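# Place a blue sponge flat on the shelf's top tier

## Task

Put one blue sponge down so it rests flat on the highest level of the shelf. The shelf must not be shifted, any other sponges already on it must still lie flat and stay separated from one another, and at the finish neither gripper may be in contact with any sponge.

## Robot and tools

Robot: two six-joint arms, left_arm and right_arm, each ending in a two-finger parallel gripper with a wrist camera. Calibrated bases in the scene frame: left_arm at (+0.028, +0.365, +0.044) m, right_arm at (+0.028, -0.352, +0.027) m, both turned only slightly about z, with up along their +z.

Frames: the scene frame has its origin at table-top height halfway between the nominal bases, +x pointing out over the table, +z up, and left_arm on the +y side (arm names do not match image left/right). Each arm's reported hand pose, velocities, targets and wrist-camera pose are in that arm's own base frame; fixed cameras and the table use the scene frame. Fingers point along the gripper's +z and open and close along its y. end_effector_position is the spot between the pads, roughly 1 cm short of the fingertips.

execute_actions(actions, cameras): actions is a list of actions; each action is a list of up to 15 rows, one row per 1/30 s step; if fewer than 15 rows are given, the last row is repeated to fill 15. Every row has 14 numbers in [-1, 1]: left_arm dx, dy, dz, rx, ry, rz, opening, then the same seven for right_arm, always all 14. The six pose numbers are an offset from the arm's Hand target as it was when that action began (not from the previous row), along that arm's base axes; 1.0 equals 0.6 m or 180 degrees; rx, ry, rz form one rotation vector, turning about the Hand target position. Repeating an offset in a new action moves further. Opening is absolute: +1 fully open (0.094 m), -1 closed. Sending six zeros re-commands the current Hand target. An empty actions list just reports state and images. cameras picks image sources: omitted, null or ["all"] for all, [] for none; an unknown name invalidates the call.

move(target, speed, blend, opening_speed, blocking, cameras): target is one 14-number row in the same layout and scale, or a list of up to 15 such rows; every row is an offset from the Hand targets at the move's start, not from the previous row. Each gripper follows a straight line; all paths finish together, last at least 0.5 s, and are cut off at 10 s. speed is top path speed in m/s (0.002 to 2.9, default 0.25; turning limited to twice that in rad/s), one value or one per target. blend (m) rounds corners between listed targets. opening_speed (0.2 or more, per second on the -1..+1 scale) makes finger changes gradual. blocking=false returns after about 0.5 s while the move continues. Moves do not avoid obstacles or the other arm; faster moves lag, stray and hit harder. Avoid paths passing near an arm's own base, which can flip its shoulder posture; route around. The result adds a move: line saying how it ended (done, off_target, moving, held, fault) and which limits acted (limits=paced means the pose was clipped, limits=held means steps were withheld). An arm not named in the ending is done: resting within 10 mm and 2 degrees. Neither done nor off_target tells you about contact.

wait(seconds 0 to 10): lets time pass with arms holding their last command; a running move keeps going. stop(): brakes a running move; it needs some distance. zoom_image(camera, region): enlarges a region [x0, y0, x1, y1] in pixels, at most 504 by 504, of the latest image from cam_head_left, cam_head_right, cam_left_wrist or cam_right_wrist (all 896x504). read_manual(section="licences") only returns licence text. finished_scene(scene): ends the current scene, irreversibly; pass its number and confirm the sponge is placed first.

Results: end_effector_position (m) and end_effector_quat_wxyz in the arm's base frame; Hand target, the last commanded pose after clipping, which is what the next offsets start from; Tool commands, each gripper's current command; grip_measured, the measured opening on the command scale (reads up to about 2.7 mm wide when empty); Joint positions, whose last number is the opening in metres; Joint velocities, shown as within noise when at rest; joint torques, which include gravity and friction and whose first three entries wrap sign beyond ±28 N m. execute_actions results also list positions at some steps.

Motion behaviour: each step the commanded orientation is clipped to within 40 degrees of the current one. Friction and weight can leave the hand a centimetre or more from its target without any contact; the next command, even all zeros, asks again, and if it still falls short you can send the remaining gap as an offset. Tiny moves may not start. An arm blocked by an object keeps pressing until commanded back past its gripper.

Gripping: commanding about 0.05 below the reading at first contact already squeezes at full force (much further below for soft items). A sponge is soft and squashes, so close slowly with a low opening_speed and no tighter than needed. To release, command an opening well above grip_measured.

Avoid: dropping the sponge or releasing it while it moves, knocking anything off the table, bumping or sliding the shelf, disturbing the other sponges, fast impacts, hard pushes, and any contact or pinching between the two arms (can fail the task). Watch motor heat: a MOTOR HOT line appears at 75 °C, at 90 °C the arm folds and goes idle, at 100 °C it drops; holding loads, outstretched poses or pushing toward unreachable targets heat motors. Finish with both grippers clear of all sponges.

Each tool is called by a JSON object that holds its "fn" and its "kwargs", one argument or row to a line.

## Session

{"fn": "execute_actions", "kwargs": {
  "actions": [],
  "cameras": ["all"]
}}

Scene clock: 0.00 s.
left_arm: end_effector_position=(+0.4062, +0.0450, +0.1053) grip_measured=+1.000 end_effector_quat_wxyz=(+0.570, -0.097, +0.805, +0.133) | right_arm: end_effector_position=(+0.4027, -0.0245, +0.1138) grip_measured=+1.000 end_effector_quat_wxyz=(+0.606, +0.063, +0.791, -0.059)
Joint positions: left_arm=[-0.056 1.587 0.449 0.792 -0.383 -0.025 0.094] | right_arm=[0.02 1.559 0.378 0.914 0.19 0.035 0.094]
Joint velocities: within noise
Joint torques (N m): no reading
Motor temperatures (°C): left_arm=[26 27 28 25 24 27 28] | right_arm=[27 29 26 27 27 28 28]
Heat: left arm: 28 °C; right arm: 29 °C.
Hand target: left_arm +0.4116, +0.0458, +0.1221; +0.590, -0.105, +0.790, +0.131 | right_arm +0.4073, -0.0259, +0.1300; +0.624, +0.070, +0.776, -0.058
Tool commands: left_gripper/opening=+1.0 right_gripper/opening=+1.0

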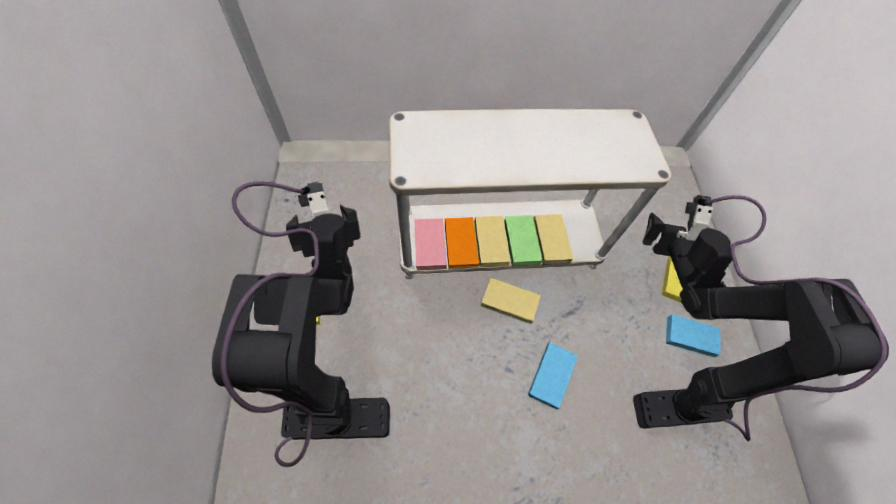

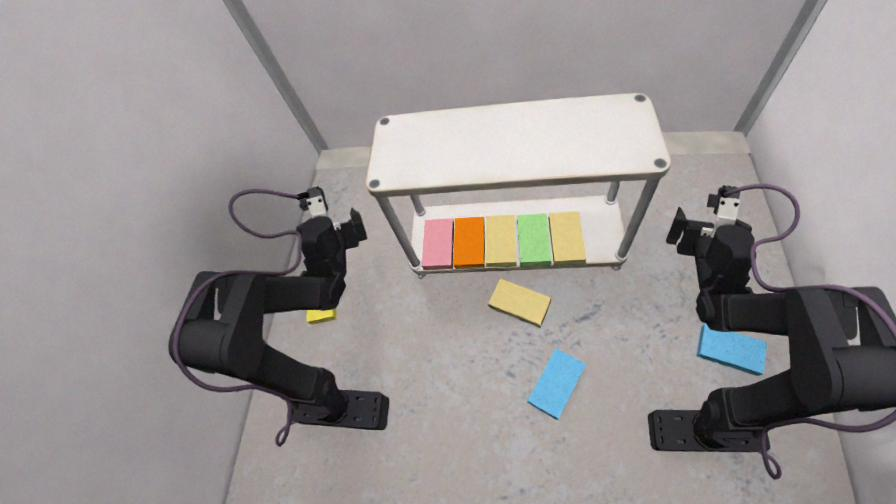

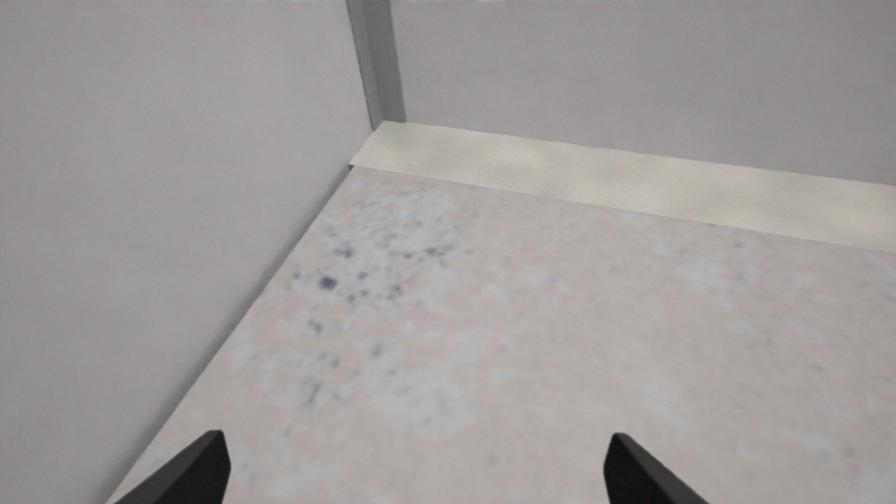

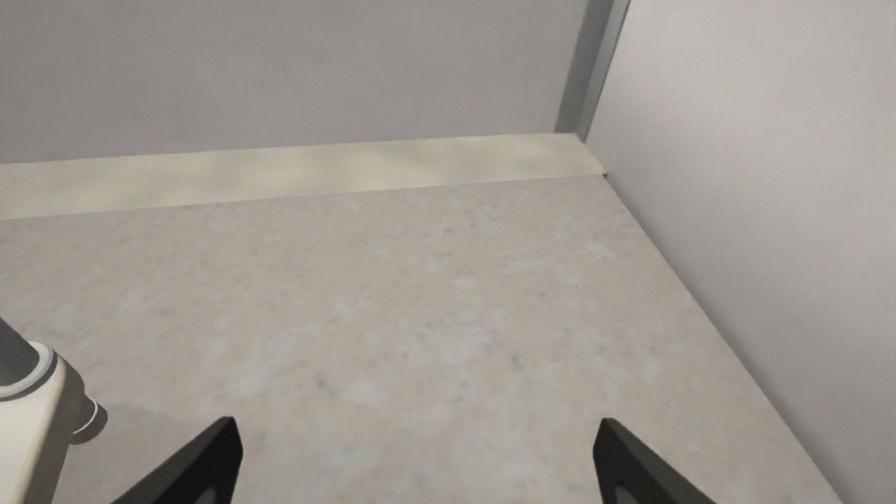

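{"fn": "zoom_image", "kwargs": {
  "camera": "cam_head_left",
  "region": [470, 270, 620, 420]
}}

{"fn": "zoom_image", "kwargs": {
  "camera": "cam_head_left",
  "region": [375, 90, 685, 290]
}}

{"fn": "zoom_image", "kwargs": {
  "camera": "cam_head_left",
  "region": [620, 230, 760, 380]
}}

Scaled by 3.360 from the camera's 896x504 image, which has a finer 1280x720 frame.

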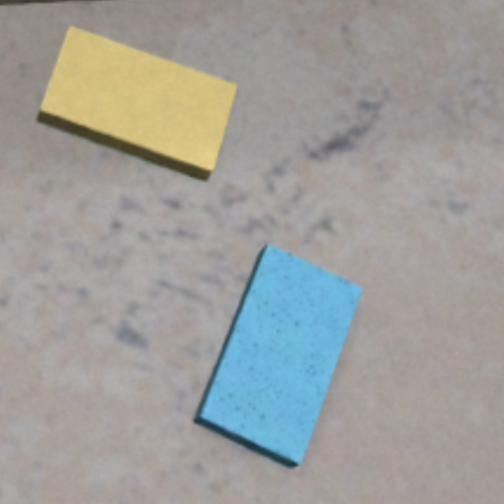

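Scaled by 1.626 from the camera's 896x504 image, which has a finer 1280x720 frame.

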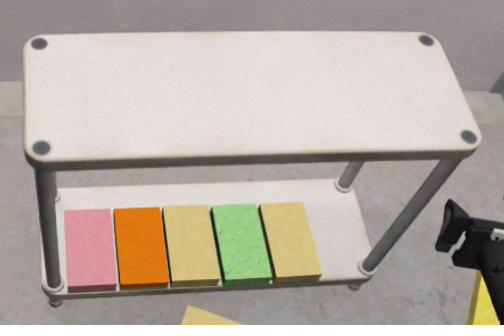

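Scaled by 3.360 from the camera's 896x504 image, which has a finer 1280x720 frame.

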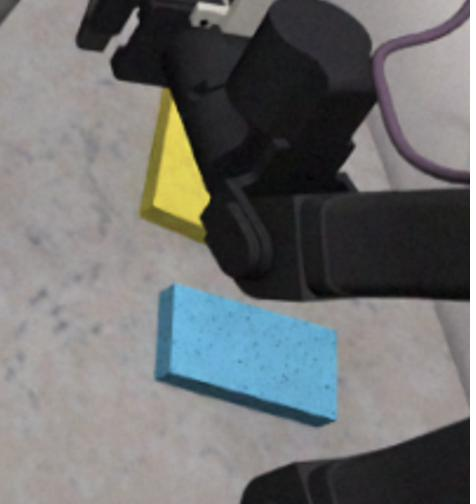

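{"fn": "move", "kwargs": {
  "target": [
    [-0.2193, -0.043, 0.1465, -0.0753, 0.2358, -0.0623, 1.0, 0, 0, 0, 0, 0, 0, 1.0],
    [-0.3193, -0.4097, 0.1965, 0.0158, 0.2282, -0.3039, 1.0, 0, 0, 0, 0, 0, 0, 1.0],
    [-0.600, -0.790, 0.0215, -0.0177, 0.1120, -0.2543, 1.0, 0, 0, 0, 0, 0, 0, 1.0]
  ],
  "speed": 0.35,
  "blend": [0.04, 0.04, 0],
  "cameras": ["cam_head_left", "cam_left_wrist"]
}}

Scene clock: 8.97 s.
left_arm: end_effector_position=(+0.0438, -0.4176, +0.1157) grip_measured=+1.000 end_effector_quat_wxyz=(+0.426, +0.243, +0.866, -0.100) | right_arm: end_effector_position=(+0.4027, -0.0245, +0.1138) grip_measured=+1.000 end_effector_quat_wxyz=(+0.606, +0.063, +0.791, -0.059)
Joint positions: left_arm=[-1.795 1.863 1.303 -0.673 -0.857 -1.093 0.094] | right_arm=[0.02 1.559 0.378 0.914 0.19 0.035 0.094]
Joint velocities: within noise
Joint torques (N m): left_arm=[0.59 -6.13 8.68 0.66 -0.87 -0.1] | right_arm=[-0.09 -5.93 5.15 2.2 -0.01 0]
Motor temperatures (°C): left_arm=[26 27 29 26 25 27 28] | right_arm=[27 30 27 30 27 28 28]
Heat: left arm: 29 °C; right arm: 30 °C.
Hand target: left_arm +0.0516, -0.4282, +0.1350; +0.447, +0.217, +0.860, -0.113 | right_arm +0.4073, -0.0259, +0.1300; +0.624, +0.070, +0.776, -0.058
Off the commanded pose: left_arm 0.023 m, 4 deg | right_arm 0.017 m, 3 deg.
move: off_target (left_arm, right_arm)
Images, in order (width x height): cam_head_left 896x504, cam_left_wrist 896x504.

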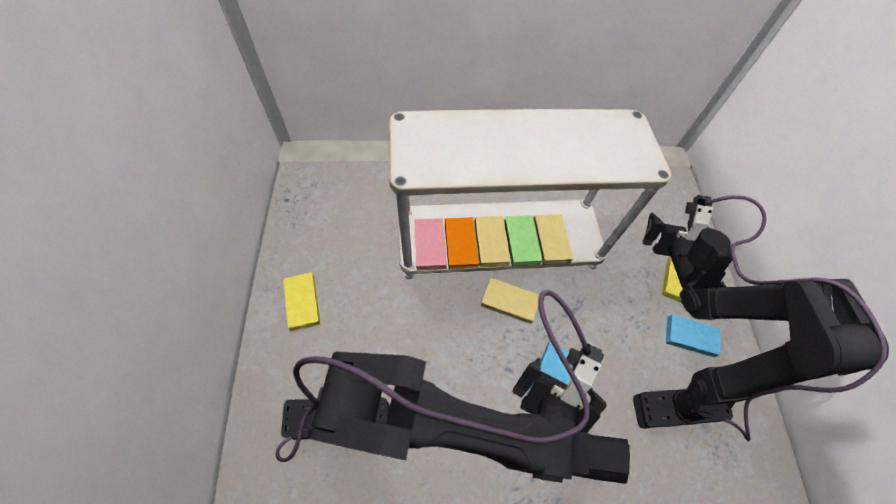

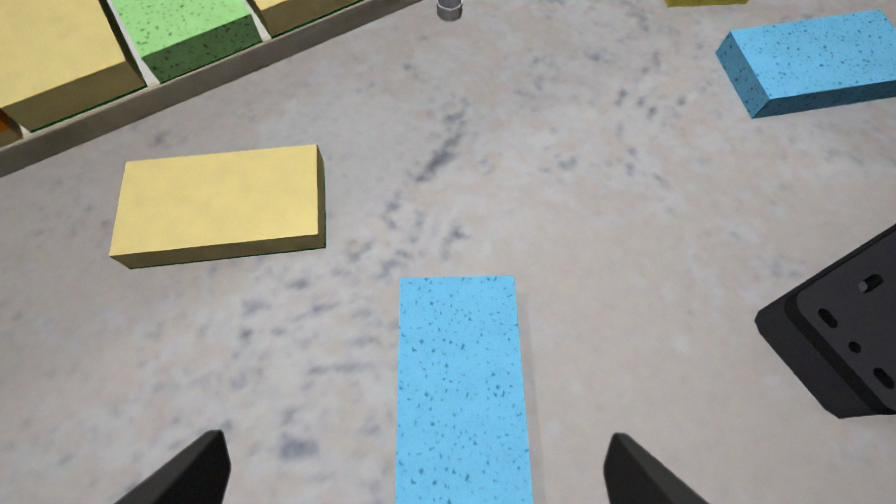

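{"fn": "zoom_image", "kwargs": {
  "camera": "cam_left_wrist",
  "region": [360, 254, 570, 504]
}}

Scaled by 2.016 from the camera's 896x504 image, which has a finer 1280x720 frame.

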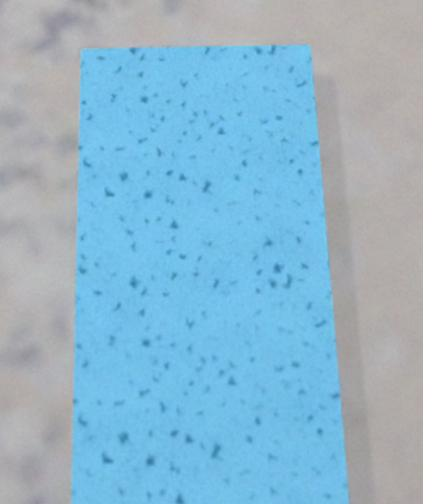

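{"fn": "move", "kwargs": {
  "target": [0.045, -0.0565, -0.1728, -0.0092, 0.0051, 0.0089, 1.0, 0, 0, 0, 0, 0, 0, 1.0],
  "speed": 0.18,
  "cameras": ["cam_left_wrist"]
}}

Scene clock: 11.87 s.
left_arm: end_effector_position=(+0.0784, -0.4597, +0.0290) grip_measured=+1.000 end_effector_quat_wxyz=(+0.437, +0.199, +0.870, -0.112) | right_arm: end_effector_position=(+0.4027, -0.0245, +0.1138) grip_measured=+1.000 end_effector_quat_wxyz=(+0.606, +0.063, +0.791, -0.059)
Joint positions: left_arm=[-1.697 2.13 1.283 -0.288 -0.857 -1.045 0.094] | right_arm=[0.02 1.559 0.378 0.914 0.19 0.035 0.094]
Joint velocities: within noise
Joint torques (N m): left_arm=[0.35 -8.05 3.45 1.2 -0.52 0.05] | right_arm=[-0.09 -5.93 5.15 2.2 -0.01 0]
Motor temperatures (°C): left_arm=[26 28 29 26 25 27 28] | right_arm=[27 30 27 30 27 28 28]
Heat: left arm: 29 °C; right arm: 30 °C.
Hand target: left_arm +0.0786, -0.4621, +0.0313; +0.445, +0.197, +0.865, -0.121 | right_arm +0.4073, -0.0259, +0.1300; +0.624, +0.070, +0.776, -0.058
Off the commanded pose: left_arm 0.003 m, 2 deg | right_arm 0.017 m, 3 deg.
move: off_target (right_arm)
Images, in order (width x height): cam_left_wrist 896x504.

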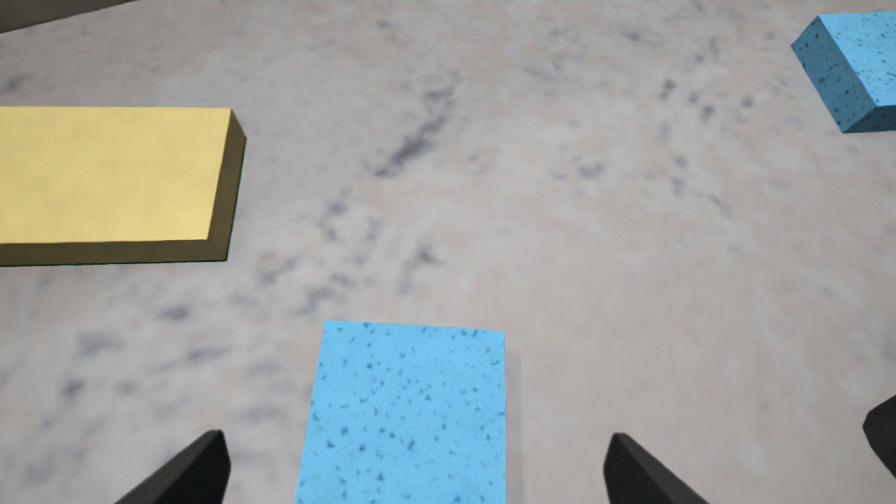

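{"fn": "move", "kwargs": {
  "target": [-0.0108, 0.0115, -0.0588, 0.0049, -0.0026, -0.0083, 1.0, 0, 0, 0, 0, 0, 0, 1.0],
  "speed": 0.12,
  "cameras": ["cam_left_wrist"]
}}

Scene clock: 14.60 s.
left_arm: end_effector_position=(+0.0759, -0.4529, -0.0046) grip_measured=+1.000 end_effector_quat_wxyz=(+0.437, +0.210, +0.867, -0.111) | right_arm: end_effector_position=(+0.4027, -0.0245, +0.1138) grip_measured=+1.000 end_effector_quat_wxyz=(+0.606, +0.063, +0.791, -0.059)
Joint positions: left_arm=[-1.705 2.187 1.211 -0.157 -0.857 -1.027 0.094] | right_arm=[0.02 1.559 0.378 0.914 0.19 0.035 0.094]
Joint velocities: within noise
Joint torques (N m): left_arm=[-0.38 -7.71 3.18 1.17 -0.53 0.05] | right_arm=[-0.1 -5.93 5.15 2.19 -0.01 0]
Motor temperatures (°C): left_arm=[26 28 29 26 25 27 28] | right_arm=[27 30 27 31 27 28 28]
Heat: left arm: 29 °C; right arm: 31 °C.
Hand target: left_arm +0.0722, -0.4552, -0.0040; +0.445, +0.212, +0.862, -0.119 | right_arm +0.4073, -0.0259, +0.1300; +0.624, +0.070, +0.776, -0.058
Off the commanded pose: left_arm 0.004 m, 2 deg | right_arm 0.017 m, 3 deg.
move: off_target (right_arm)
Images, in order (width x height): cam_left_wrist 896x504.

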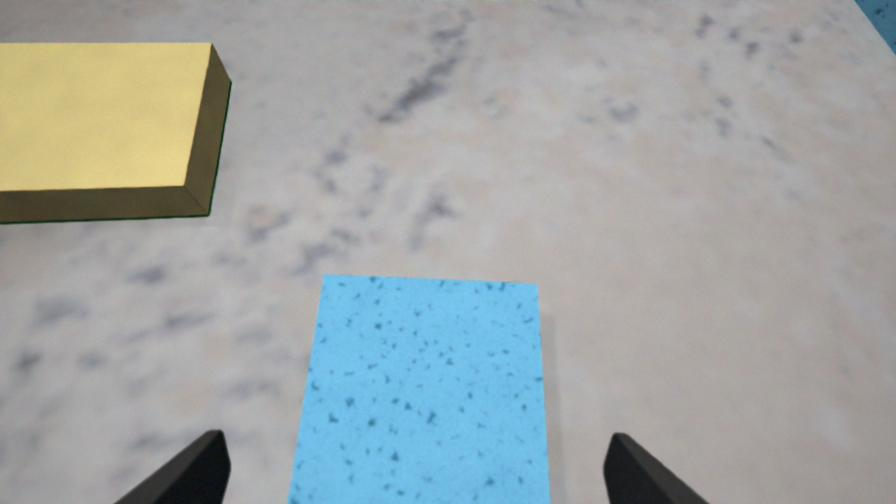

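{"fn": "move", "kwargs": {
  "target": [
    [-0.0058, 0.0031, -0.0333, 0, 0, 0, 1.0, 0, 0, 0, 0, 0, 0, 1.0],
    [-0.0058, 0.0031, -0.0333, 0, 0, 0, 0.27, 0, 0, 0, 0, 0, 0, 1.0]
  ],
  "speed": 0.1,
  "opening_speed": 0.6,
  "cameras": ["cam_left_wrist", "cam_head_left"]
}}

Scene clock: 18.00 s.
left_arm: end_effector_position=(+0.0719, -0.4524, -0.0235) grip_measured=+0.350 end_effector_quat_wxyz=(+0.437, +0.218, +0.866, -0.110) | right_arm: end_effector_position=(+0.4027, -0.0245, +0.1138) grip_measured=+1.000 end_effector_quat_wxyz=(+0.606, +0.063, +0.791, -0.059)
Joint positions: left_arm=[-1.714 2.235 1.197 -0.099 -0.857 -1.021 0.063] | right_arm=[0.02 1.559 0.378 0.914 0.19 0.035 0.094]
Joint velocities: within noise
Joint torques (N m): left_arm=[-0.42 -7.65 2.97 1.14 -0.58 -0.1] | right_arm=[-0.1 -5.91 5.16 2.19 -0.01 0]
Motor temperatures (°C): left_arm=[26 28 29 27 25 27 28] | right_arm=[27 30 27 31 27 28 28]
Heat: left arm: 29 °C; right arm: 31 °C.
Hand target: left_arm +0.0687, -0.4534, -0.0240; +0.445, +0.212, +0.862, -0.119 | right_arm +0.4073, -0.0259, +0.1300; +0.624, +0.070, +0.776, -0.058
Off the commanded pose: left_arm 0.003 m, 2 deg | right_arm 0.017 m, 3 deg.
move: off_target (right_arm)
Images, in order (width x height): cam_head_left 896x504, cam_left_wrist 896x504.

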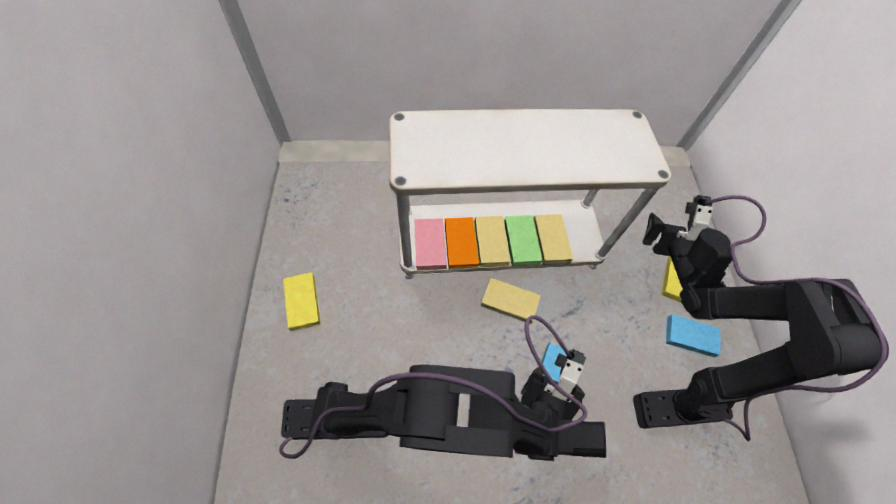

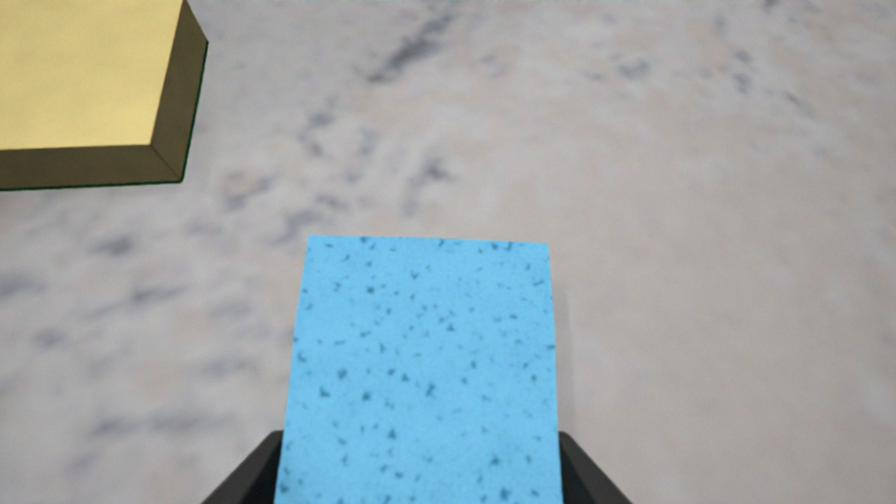

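{"fn": "move", "kwargs": {
  "target": [
    [0.0105, 0.0307, 0.2067, 0, 0, 0, 0.27, 0, 0, 0, 0, 0, 0, 1.0],
    [0.1522, 0.2557, 0.74, 0, 0, 0, 0.27, 0, 0, 0, 0, 0, 0, 1.0],
    [0.5663, 0.3965, 0.7067, 0, 0, 0, 0.27, 0, 0, 0, 0, 0, 0, 1.0]
  ],
  "speed": 0.25,
  "blend": [0.05, 0.06, 0],
  "cameras": ["cam_head_left", "cam_left_wrist"]
}}

{"fn": "zoom_image", "kwargs": {
  "camera": "cam_head_left",
  "region": [375, 60, 545, 230]
}}

Scene clock: 23.30 s.
left_arm: end_effector_position=(+0.4026, -0.2064, +0.3728) grip_measured=+0.347 end_effector_quat_wxyz=(+0.406, +0.206, +0.884, -0.104) | right_arm: end_effector_position=(+0.4027, -0.0245, +0.1138) grip_measured=+1.000 end_effector_quat_wxyz=(+0.606, +0.063, +0.791, -0.059)
Joint positions: left_arm=[-0.475 1.739 2.161 -1.127 0.004 -0.017 0.063] | right_arm=[0.02 1.559 0.378 0.914 0.19 0.035 0.094]
Joint velocities: within noise
Joint torques (N m): left_arm=[-0.08 -4.96 8.46 1.85 0.11 0.07] | right_arm=[-0.09 -5.93 5.15 2.2 -0.01 0]
Motor temperatures (°C): left_arm=[26 29 29 27 25 27 28] | right_arm=[27 30 27 32 27 28 28]
Heat: left arm: 29 °C; right arm: 32 °C.
Hand target: left_arm +0.4085, -0.2155, +0.4001; +0.445, +0.212, +0.862, -0.119 | right_arm +0.4073, -0.0259, +0.1300; +0.624, +0.070, +0.776, -0.058
Off the commanded pose: left_arm 0.029 m, 5 deg | right_arm 0.017 m, 3 deg.
move: off_target (left_arm, right_arm)
Images, in order (width x height): cam_head_left 896x504, cam_left_wrist 896x504.

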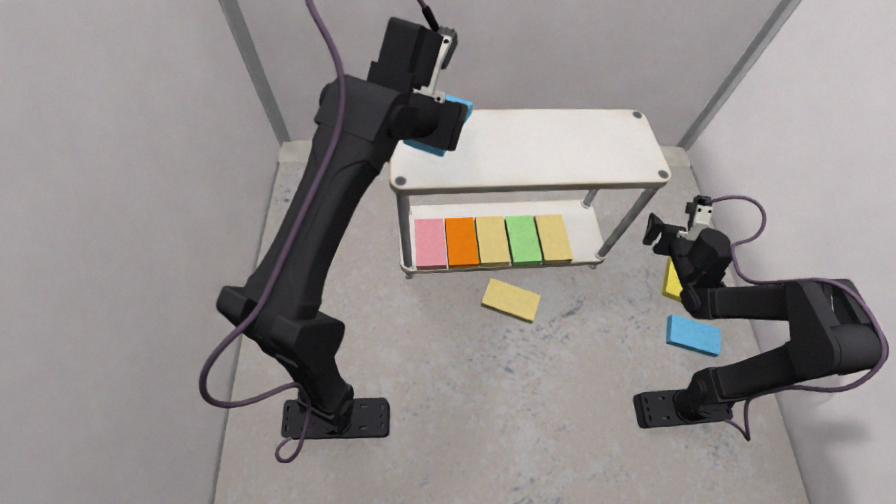

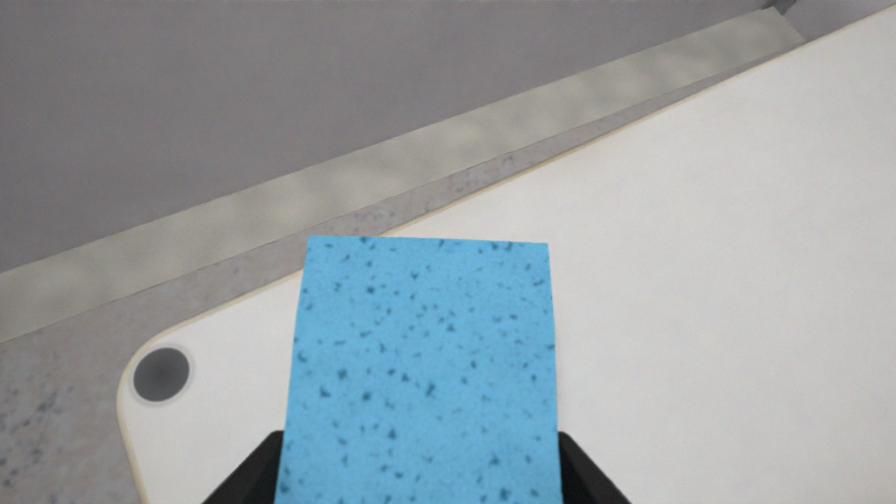

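Scaled by 2.965 from the camera's 896x504 image, which has a finer 1280x720 frame.

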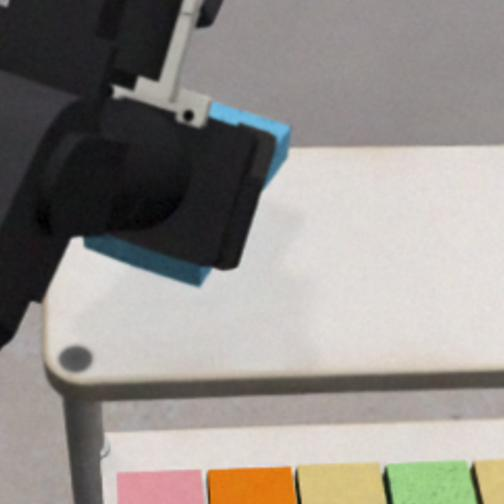

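{"fn": "move", "kwargs": {
  "target": [-0.0067, -0.0093, -0.038, -0.0048, -0.0219, 0, 0.27, 0, 0, 0, 0, 0, 0, 1.0],
  "speed": 0.1,
  "cameras": ["cam_head_left", "cam_left_wrist"]
}}

Scene clock: 26.27 s.
left_arm: end_effector_position=(+0.4065, -0.2184, +0.3520) grip_measured=+0.347 end_effector_quat_wxyz=(+0.435, +0.213, +0.868, -0.112) | right_arm: end_effector_position=(+0.4027, -0.0245, +0.1138) grip_measured=+1.000 end_effector_quat_wxyz=(+0.606, +0.063, +0.791, -0.059)
Joint positions: left_arm=[-0.496 1.644 1.892 -0.887 -0.003 -0.013 0.063] | right_arm=[0.02 1.559 0.378 0.914 0.19 0.035 0.094]
Joint velocities: within noise
Joint torques (N m): left_arm=[-0.42 -8.1 4 2.07 -0.1 0.05] | right_arm=[-0.09 -5.91 5.15 2.2 -0.01 0]
Motor temperatures (°C): left_arm=[26 29 29 28 25 27 28] | right_arm=[27 30 27 32 27 28 28]
Heat: left arm: 29 °C; right arm: 32 °C.
Hand target: left_arm +0.4044, -0.2211, +0.3773; +0.476, +0.213, +0.845, -0.119 | right_arm +0.4073, -0.0259, +0.1300; +0.624, +0.070, +0.776, -0.058
Off the commanded pose: left_arm 0.026 m, 5 deg | right_arm 0.017 m, 3 deg.
move: off_target (left_arm, right_arm)
Images, in order (width x height): cam_head_left 896x504, cam_left_wrist 896x504.

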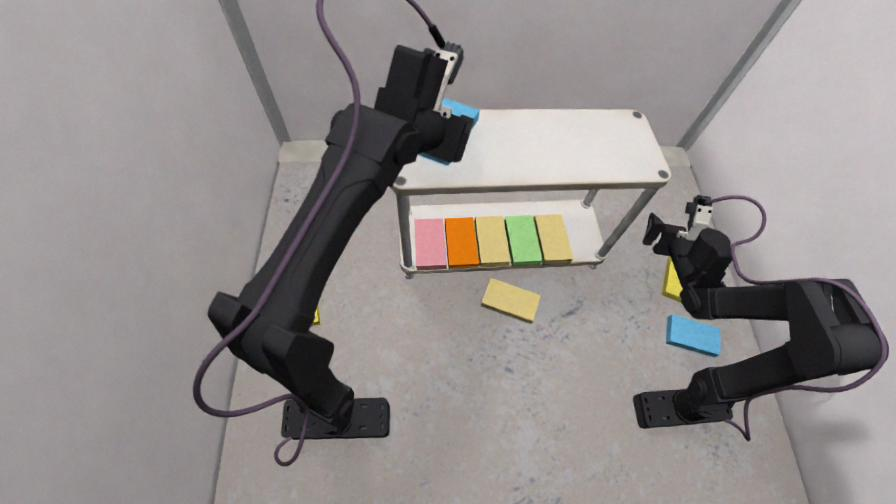

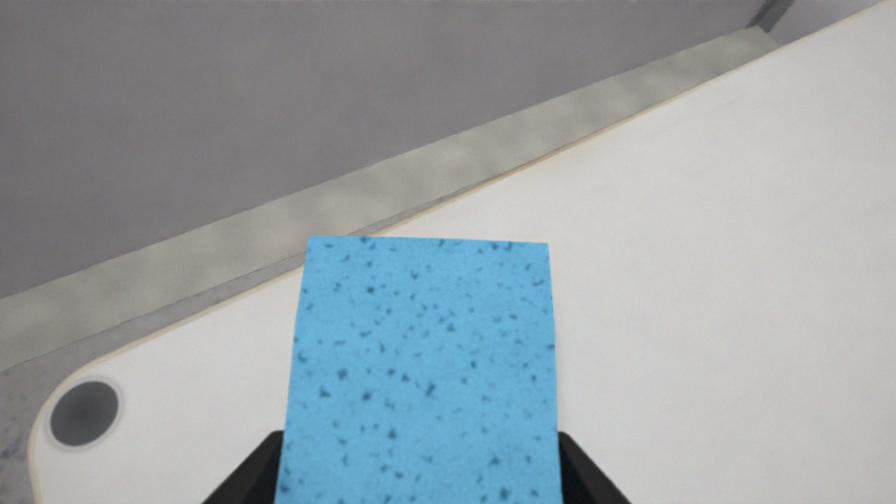

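{"fn": "move", "kwargs": {
  "target": [-0.0125, 0.0033, -0.0225, 0, 0, 0, 0.27, 0, 0, 0, 0, 0, 0, 1.0],
  "speed": 0.06,
  "cameras": ["cam_left_wrist"]
}}

Scene clock: 29.27 s.
left_arm: end_effector_position=(+0.3993, -0.2166, +0.3378) grip_measured=+0.347 end_effector_quat_wxyz=(+0.434, +0.218, +0.867, -0.111) | right_arm: end_effector_position=(+0.4027, -0.0245, +0.1138) grip_measured=+1.000 end_effector_quat_wxyz=(+0.606, +0.063, +0.791, -0.059)
Joint positions: left_arm=[-0.501 1.592 1.777 -0.828 -0.004 -0.007 0.063] | right_arm=[0.02 1.559 0.378 0.914 0.19 0.035 0.094]
Joint velocities: within noise
Joint torques (N m): left_arm=[-0.5 -8.01 4.14 2.08 -0.11 0.01] | right_arm=[-0.1 -5.93 5.15 2.19 -0.01 0]
Motor temperatures (°C): left_arm=[26 29 29 28 25 27 28] | right_arm=[27 30 27 33 27 28 28]
Heat: left arm: 29 °C; right arm: 33 °C.
Hand target: left_arm +0.3969, -0.2191, +0.3638; +0.476, +0.213, +0.845, -0.119 | right_arm +0.4073, -0.0259, +0.1300; +0.624, +0.070, +0.776, -0.058
Off the commanded pose: left_arm 0.026 m, 6 deg | right_arm 0.017 m, 3 deg.
move: off_target (left_arm, right_arm)
Images, in order (width x height): cam_left_wrist 896x504.

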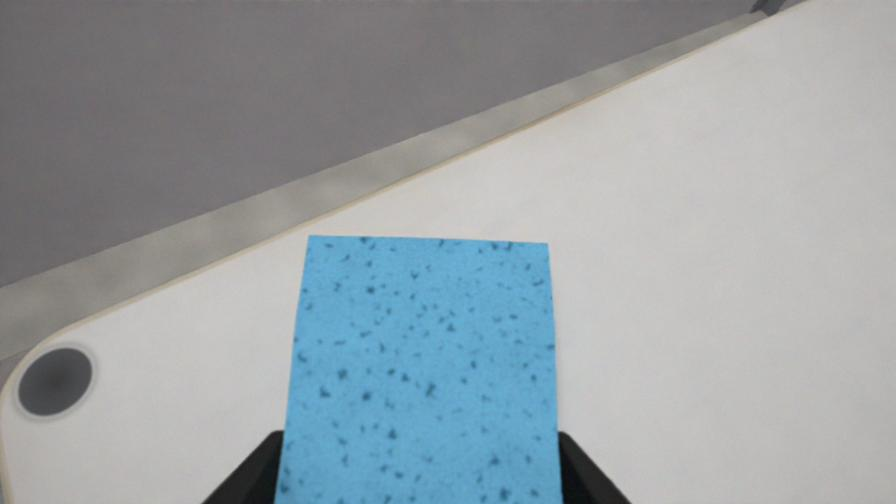

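{"fn": "move", "kwargs": {
  "target": [0, 0, -0.0117, 0, 0, 0, 0.27, 0, 0, 0, 0, 0, 0, 1.0],
  "speed": 0.04,
  "cameras": ["cam_left_wrist", "cam_head_left", "cam_head_right"]
}}

{"fn": "zoom_image", "kwargs": {
  "camera": "cam_head_right",
  "region": [360, 70, 520, 220]
}}

Scene clock: 30.50 s.
left_arm: end_effector_position=(+0.4000, -0.2166, +0.3345) grip_measured=+0.347 end_effector_quat_wxyz=(+0.440, +0.217, +0.864, -0.112) | right_arm: end_effector_position=(+0.4027, -0.0245, +0.1138) grip_measured=+1.000 end_effector_quat_wxyz=(+0.606, +0.063, +0.791, -0.059)
Joint positions: left_arm=[-0.501 1.576 1.736 -0.788 -0.006 -0.007 0.063] | right_arm=[0.02 1.559 0.378 0.914 0.19 0.035 0.094]
Joint velocities: within noise
Joint torques (N m): left_arm=[-0.49 -7.69 4.07 2.01 -0.1 0.01] | right_arm=[-0.09 -5.91 5.16 2.2 -0.01 0]
Motor temperatures (°C): left_arm=[26 29 29 28 25 27 28] | right_arm=[27 30 27 33 27 28 28]
Heat: left arm: 29 °C; right arm: 33 °C.
Hand target: left_arm +0.3969, -0.2191, +0.3567; +0.476, +0.213, +0.845, -0.119 | right_arm +0.4073, -0.0259, +0.1300; +0.624, +0.070, +0.776, -0.058
Off the commanded pose: left_arm 0.023 m, 5 deg | right_arm 0.017 m, 3 deg.
move: off_target (left_arm, right_arm)
Images, in order (width x height): cam_head_left 896x504, cam_head_right 896x504, cam_left_wrist 896x504.

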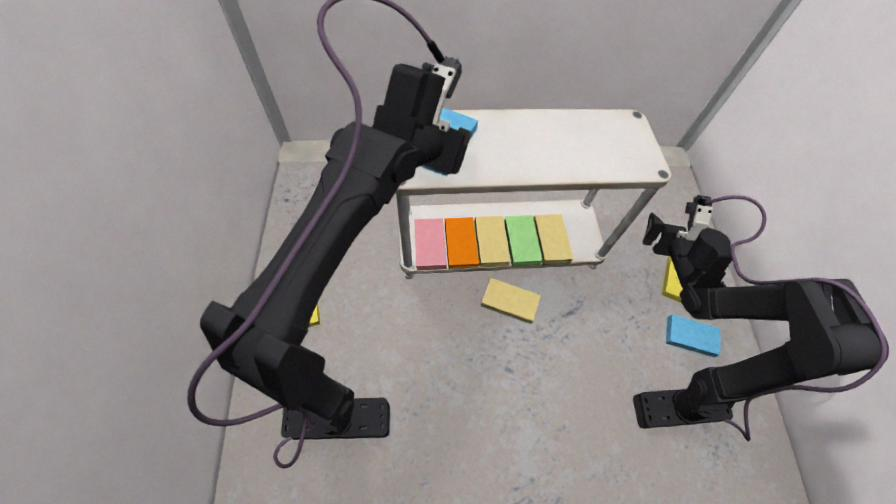

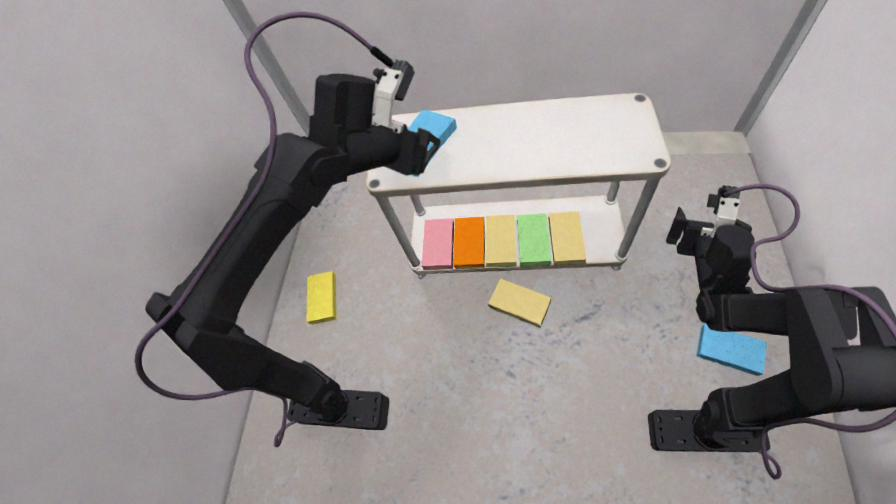

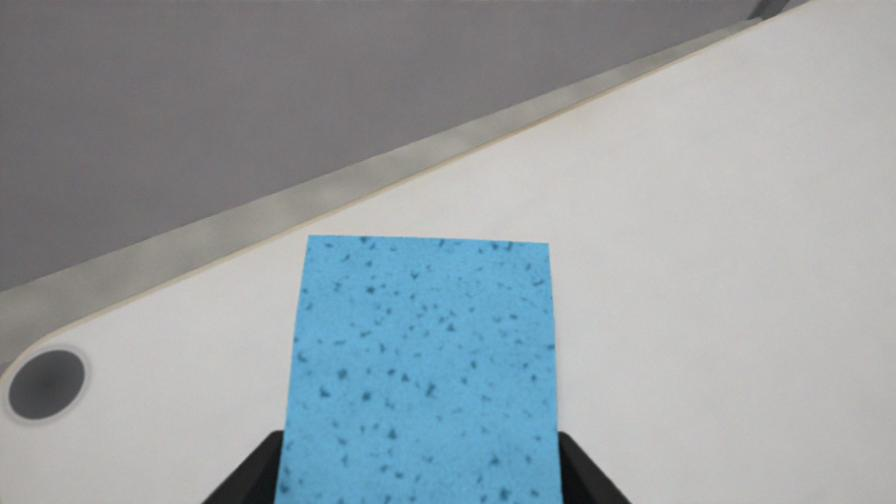

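Scaled by 3.150 from the camera's 896x504 image, which has a finer 1280x720 frame.

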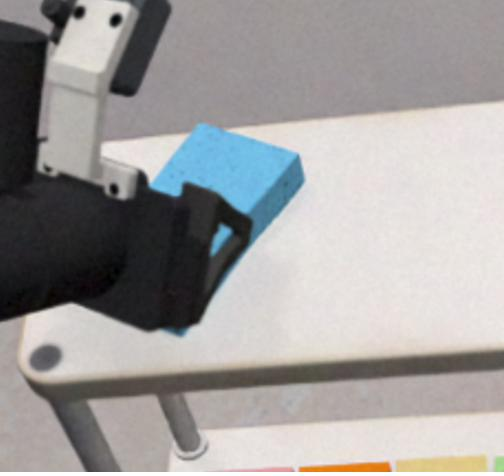

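{"fn": "move", "kwargs": {
  "target": [0, 0, -0.0083, 0, 0, 0, 0.27, 0, 0, 0, 0, 0, 0, 1.0],
  "speed": 0.04,
  "cameras": ["cam_left_wrist"]
}}

Scene clock: 31.97 s.
left_arm: end_effector_position=(+0.4003, -0.2168, +0.3344) grip_measured=+0.347 end_effector_quat_wxyz=(+0.447, +0.216, +0.861, -0.113) | right_arm: end_effector_position=(+0.4027, -0.0245, +0.1138) grip_measured=+1.000 end_effector_quat_wxyz=(+0.606, +0.063, +0.791, -0.059)
Joint positions: left_arm=[-0.501 1.564 1.71 -0.759 -0.006 -0.007 0.063] | right_arm=[0.02 1.559 0.378 0.914 0.19 0.035 0.094]
Joint velocities: within noise
Joint torques (N m): left_arm=[-0.49 -7.25 3.92 1.96 -0.11 0.01] | right_arm=[-0.1 -5.93 5.16 2.2 -0.01 0]
Motor temperatures (°C): left_arm=[26 29 29 29 25 27 29] | right_arm=[27 30 27 33 27 28 28]
Heat: left arm: 29 °C; right arm: 33 °C.
Hand target: left_arm +0.3969, -0.2191, +0.3518; +0.476, +0.213, +0.845, -0.119 | right_arm +0.4073, -0.0259, +0.1300; +0.624, +0.070, +0.776, -0.058
Off the commanded pose: left_arm 0.018 m, 4 deg | right_arm 0.017 m, 3 deg.
move: off_target (left_arm, right_arm)
Images, in order (width x height): cam_left_wrist 896x504.

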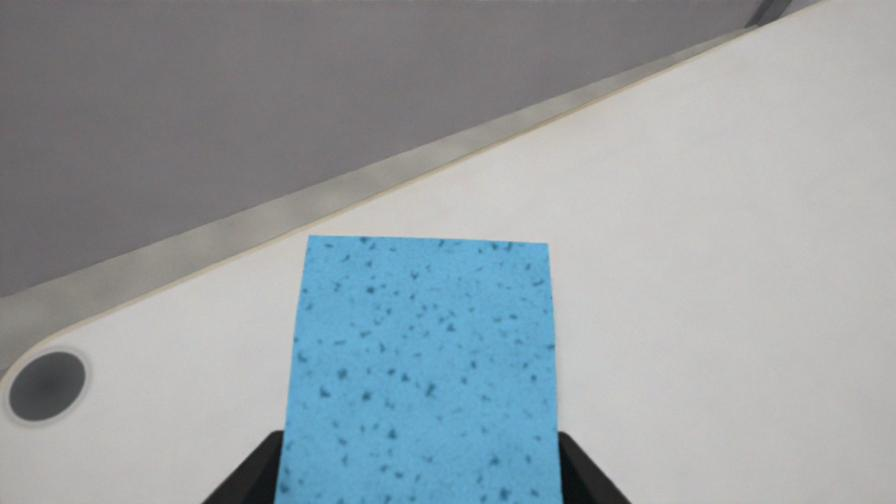

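{"fn": "move", "kwargs": {
  "target": [
    [0, 0, 0.0125, 0, 0, 0, 0.27, 0, 0, 0, 0, 0, 0, 1.0],
    [0, 0, 0.0125, 0, 0, 0, 0.9, 0, 0, 0, 0, 0, 0, 1.0]
  ],
  "speed": 0.05,
  "opening_speed": 0.6,
  "cameras": ["cam_left_wrist"]
}}

Scene clock: 34.73 s.
left_arm: end_effector_position=(+0.4003, -0.2168, +0.3344) grip_measured=+0.897 end_effector_quat_wxyz=(+0.447, +0.216, +0.861, -0.113) | right_arm: end_effector_position=(+0.4027, -0.0245, +0.1138) grip_measured=+1.000 end_effector_quat_wxyz=(+0.606, +0.063, +0.791, -0.059)
Joint positions: left_arm=[-0.501 1.564 1.71 -0.759 -0.006 -0.007 0.089] | right_arm=[0.02 1.559 0.378 0.914 0.19 0.035 0.094]
Joint velocities: within noise
Joint torques (N m): left_arm=[-0.5 -6.43 6.8 1.7 -0.12 0.01] | right_arm=[-0.1 -5.91 5.16 2.19 -0.01 0]
Motor temperatures (°C): left_arm=[26 29 30 29 25 27 29] | right_arm=[27 30 27 33 27 28 28]
Heat: left arm: 30 °C; right arm: 33 °C.
Hand target: left_arm +0.3969, -0.2191, +0.3593; +0.476, +0.213, +0.845, -0.119 | right_arm +0.4073, -0.0259, +0.1300; +0.624, +0.070, +0.776, -0.058
Off the commanded pose: left_arm 0.025 m, 4 deg | right_arm 0.017 m, 3 deg.
move: off_target (left_arm, right_arm); target 2's new opening was sent with left_arm's hand 0.025 m and 4 deg from that target
Images, in order (width x height): cam_left_wrist 896x504.

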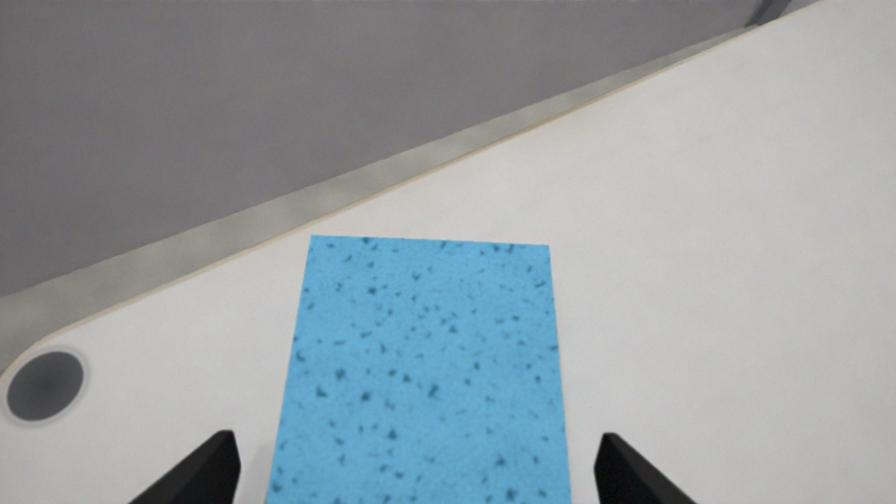

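{"fn": "move", "kwargs": {
  "target": [-0.0735, 0.0391, 0.125, 0, 0, 0, 0.9, 0, 0, 0, 0, 0, 0, 1.0],
  "speed": 0.15,
  "cameras": ["cam_head_left", "cam_head_right", "cam_left_wrist"]
}}

{"fn": "zoom_image", "kwargs": {
  "camera": "cam_head_right",
  "region": [360, 80, 680, 280]
}}

{"fn": "zoom_image", "kwargs": {
  "camera": "cam_head_left",
  "region": [375, 90, 685, 290]
}}

Scene clock: 36.70 s.
left_arm: end_effector_position=(+0.3633, -0.1984, +0.4180) grip_measured=+0.897 end_effector_quat_wxyz=(+0.466, +0.215, +0.850, -0.119) | right_arm: end_effector_position=(+0.4027, -0.0245, +0.1138) grip_measured=+1.000 end_effector_quat_wxyz=(+0.606, +0.063, +0.791, -0.059)
Joint positions: left_arm=[-0.505 1.56 2.053 -1.061 -0.007 -0.007 0.089] | right_arm=[0.02 1.559 0.378 0.914 0.19 0.035 0.094]
Joint velocities: within noise
Joint torques (N m): left_arm=[-0.51 -4.6 8.09 1.21 -0.13 -0.01] | right_arm=[-0.09 -5.91 5.16 2.2 -0.01 0]
Motor temperatures (°C): left_arm=[26 29 30 29 25 27 28] | right_arm=[27 30 27 34 27 28 28]
Heat: left arm: 30 °C; right arm: 34 °C.
Hand target: left_arm +0.3528, -0.1956, +0.4343; +0.476, +0.213, +0.845, -0.119 | right_arm +0.4073, -0.0259, +0.1300; +0.624, +0.070, +0.776, -0.058
Off the commanded pose: left_arm 0.020 m, 1 deg | right_arm 0.017 m, 3 deg.
move: off_target (left_arm, right_arm)
Images, in order (width x height): cam_head_left 896x504, cam_head_right 896x504, cam_left_wrist 896x504.

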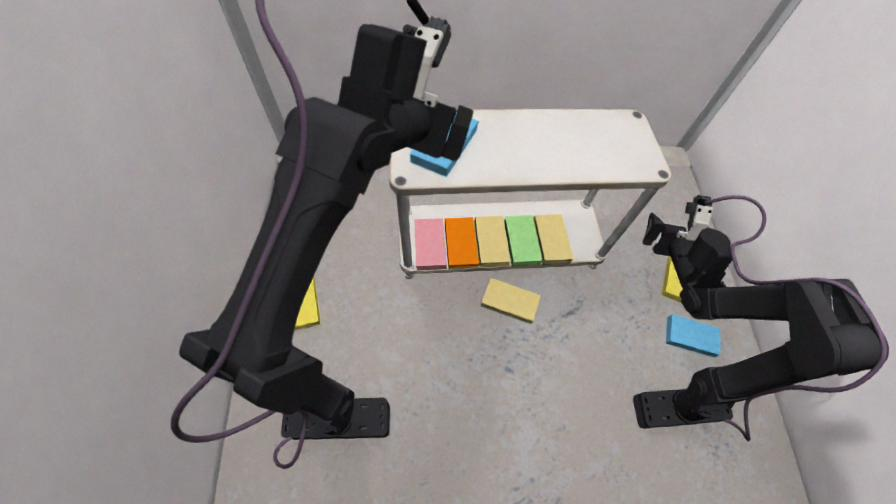

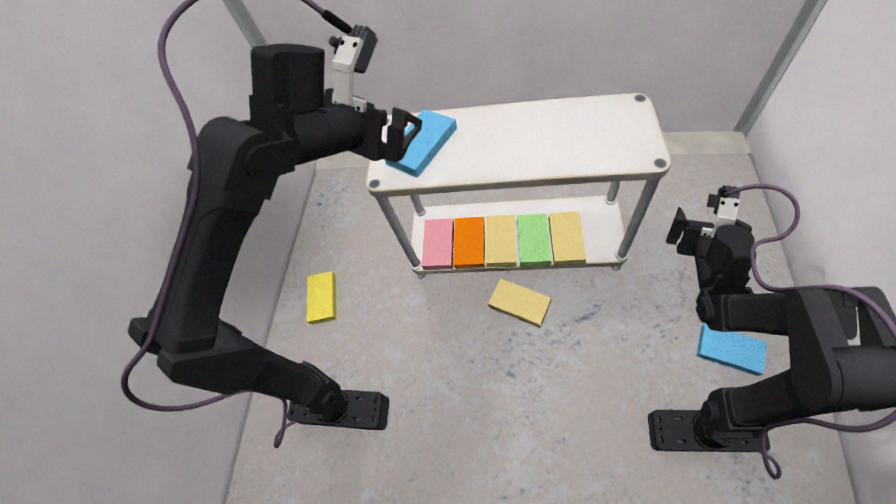

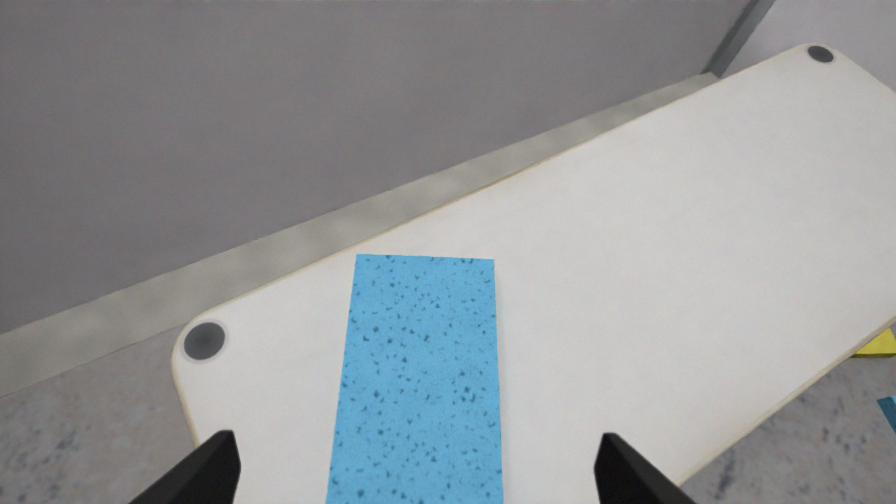

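Scaled by 1.575 from the camera's 896x504 image, which has a finer 1280x720 frame.

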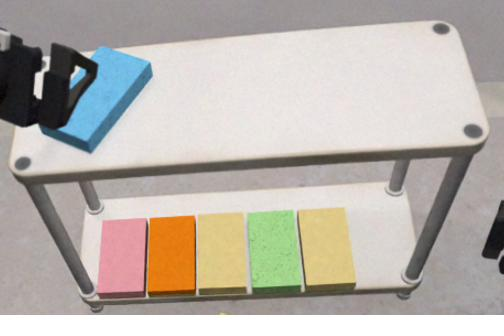

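Scaled by 1.626 from the camera's 896x504 image, which has a finer 1280x720 frame.

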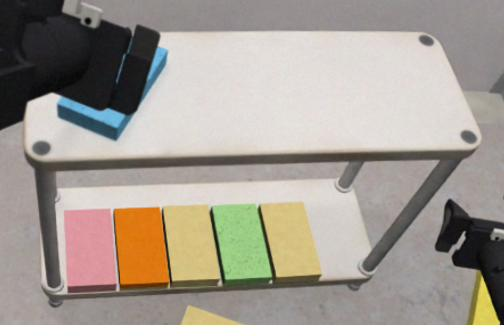

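{"fn": "finished_scene", "kwargs": {
  "scene": 3
}}

The scene is finished: the task was done.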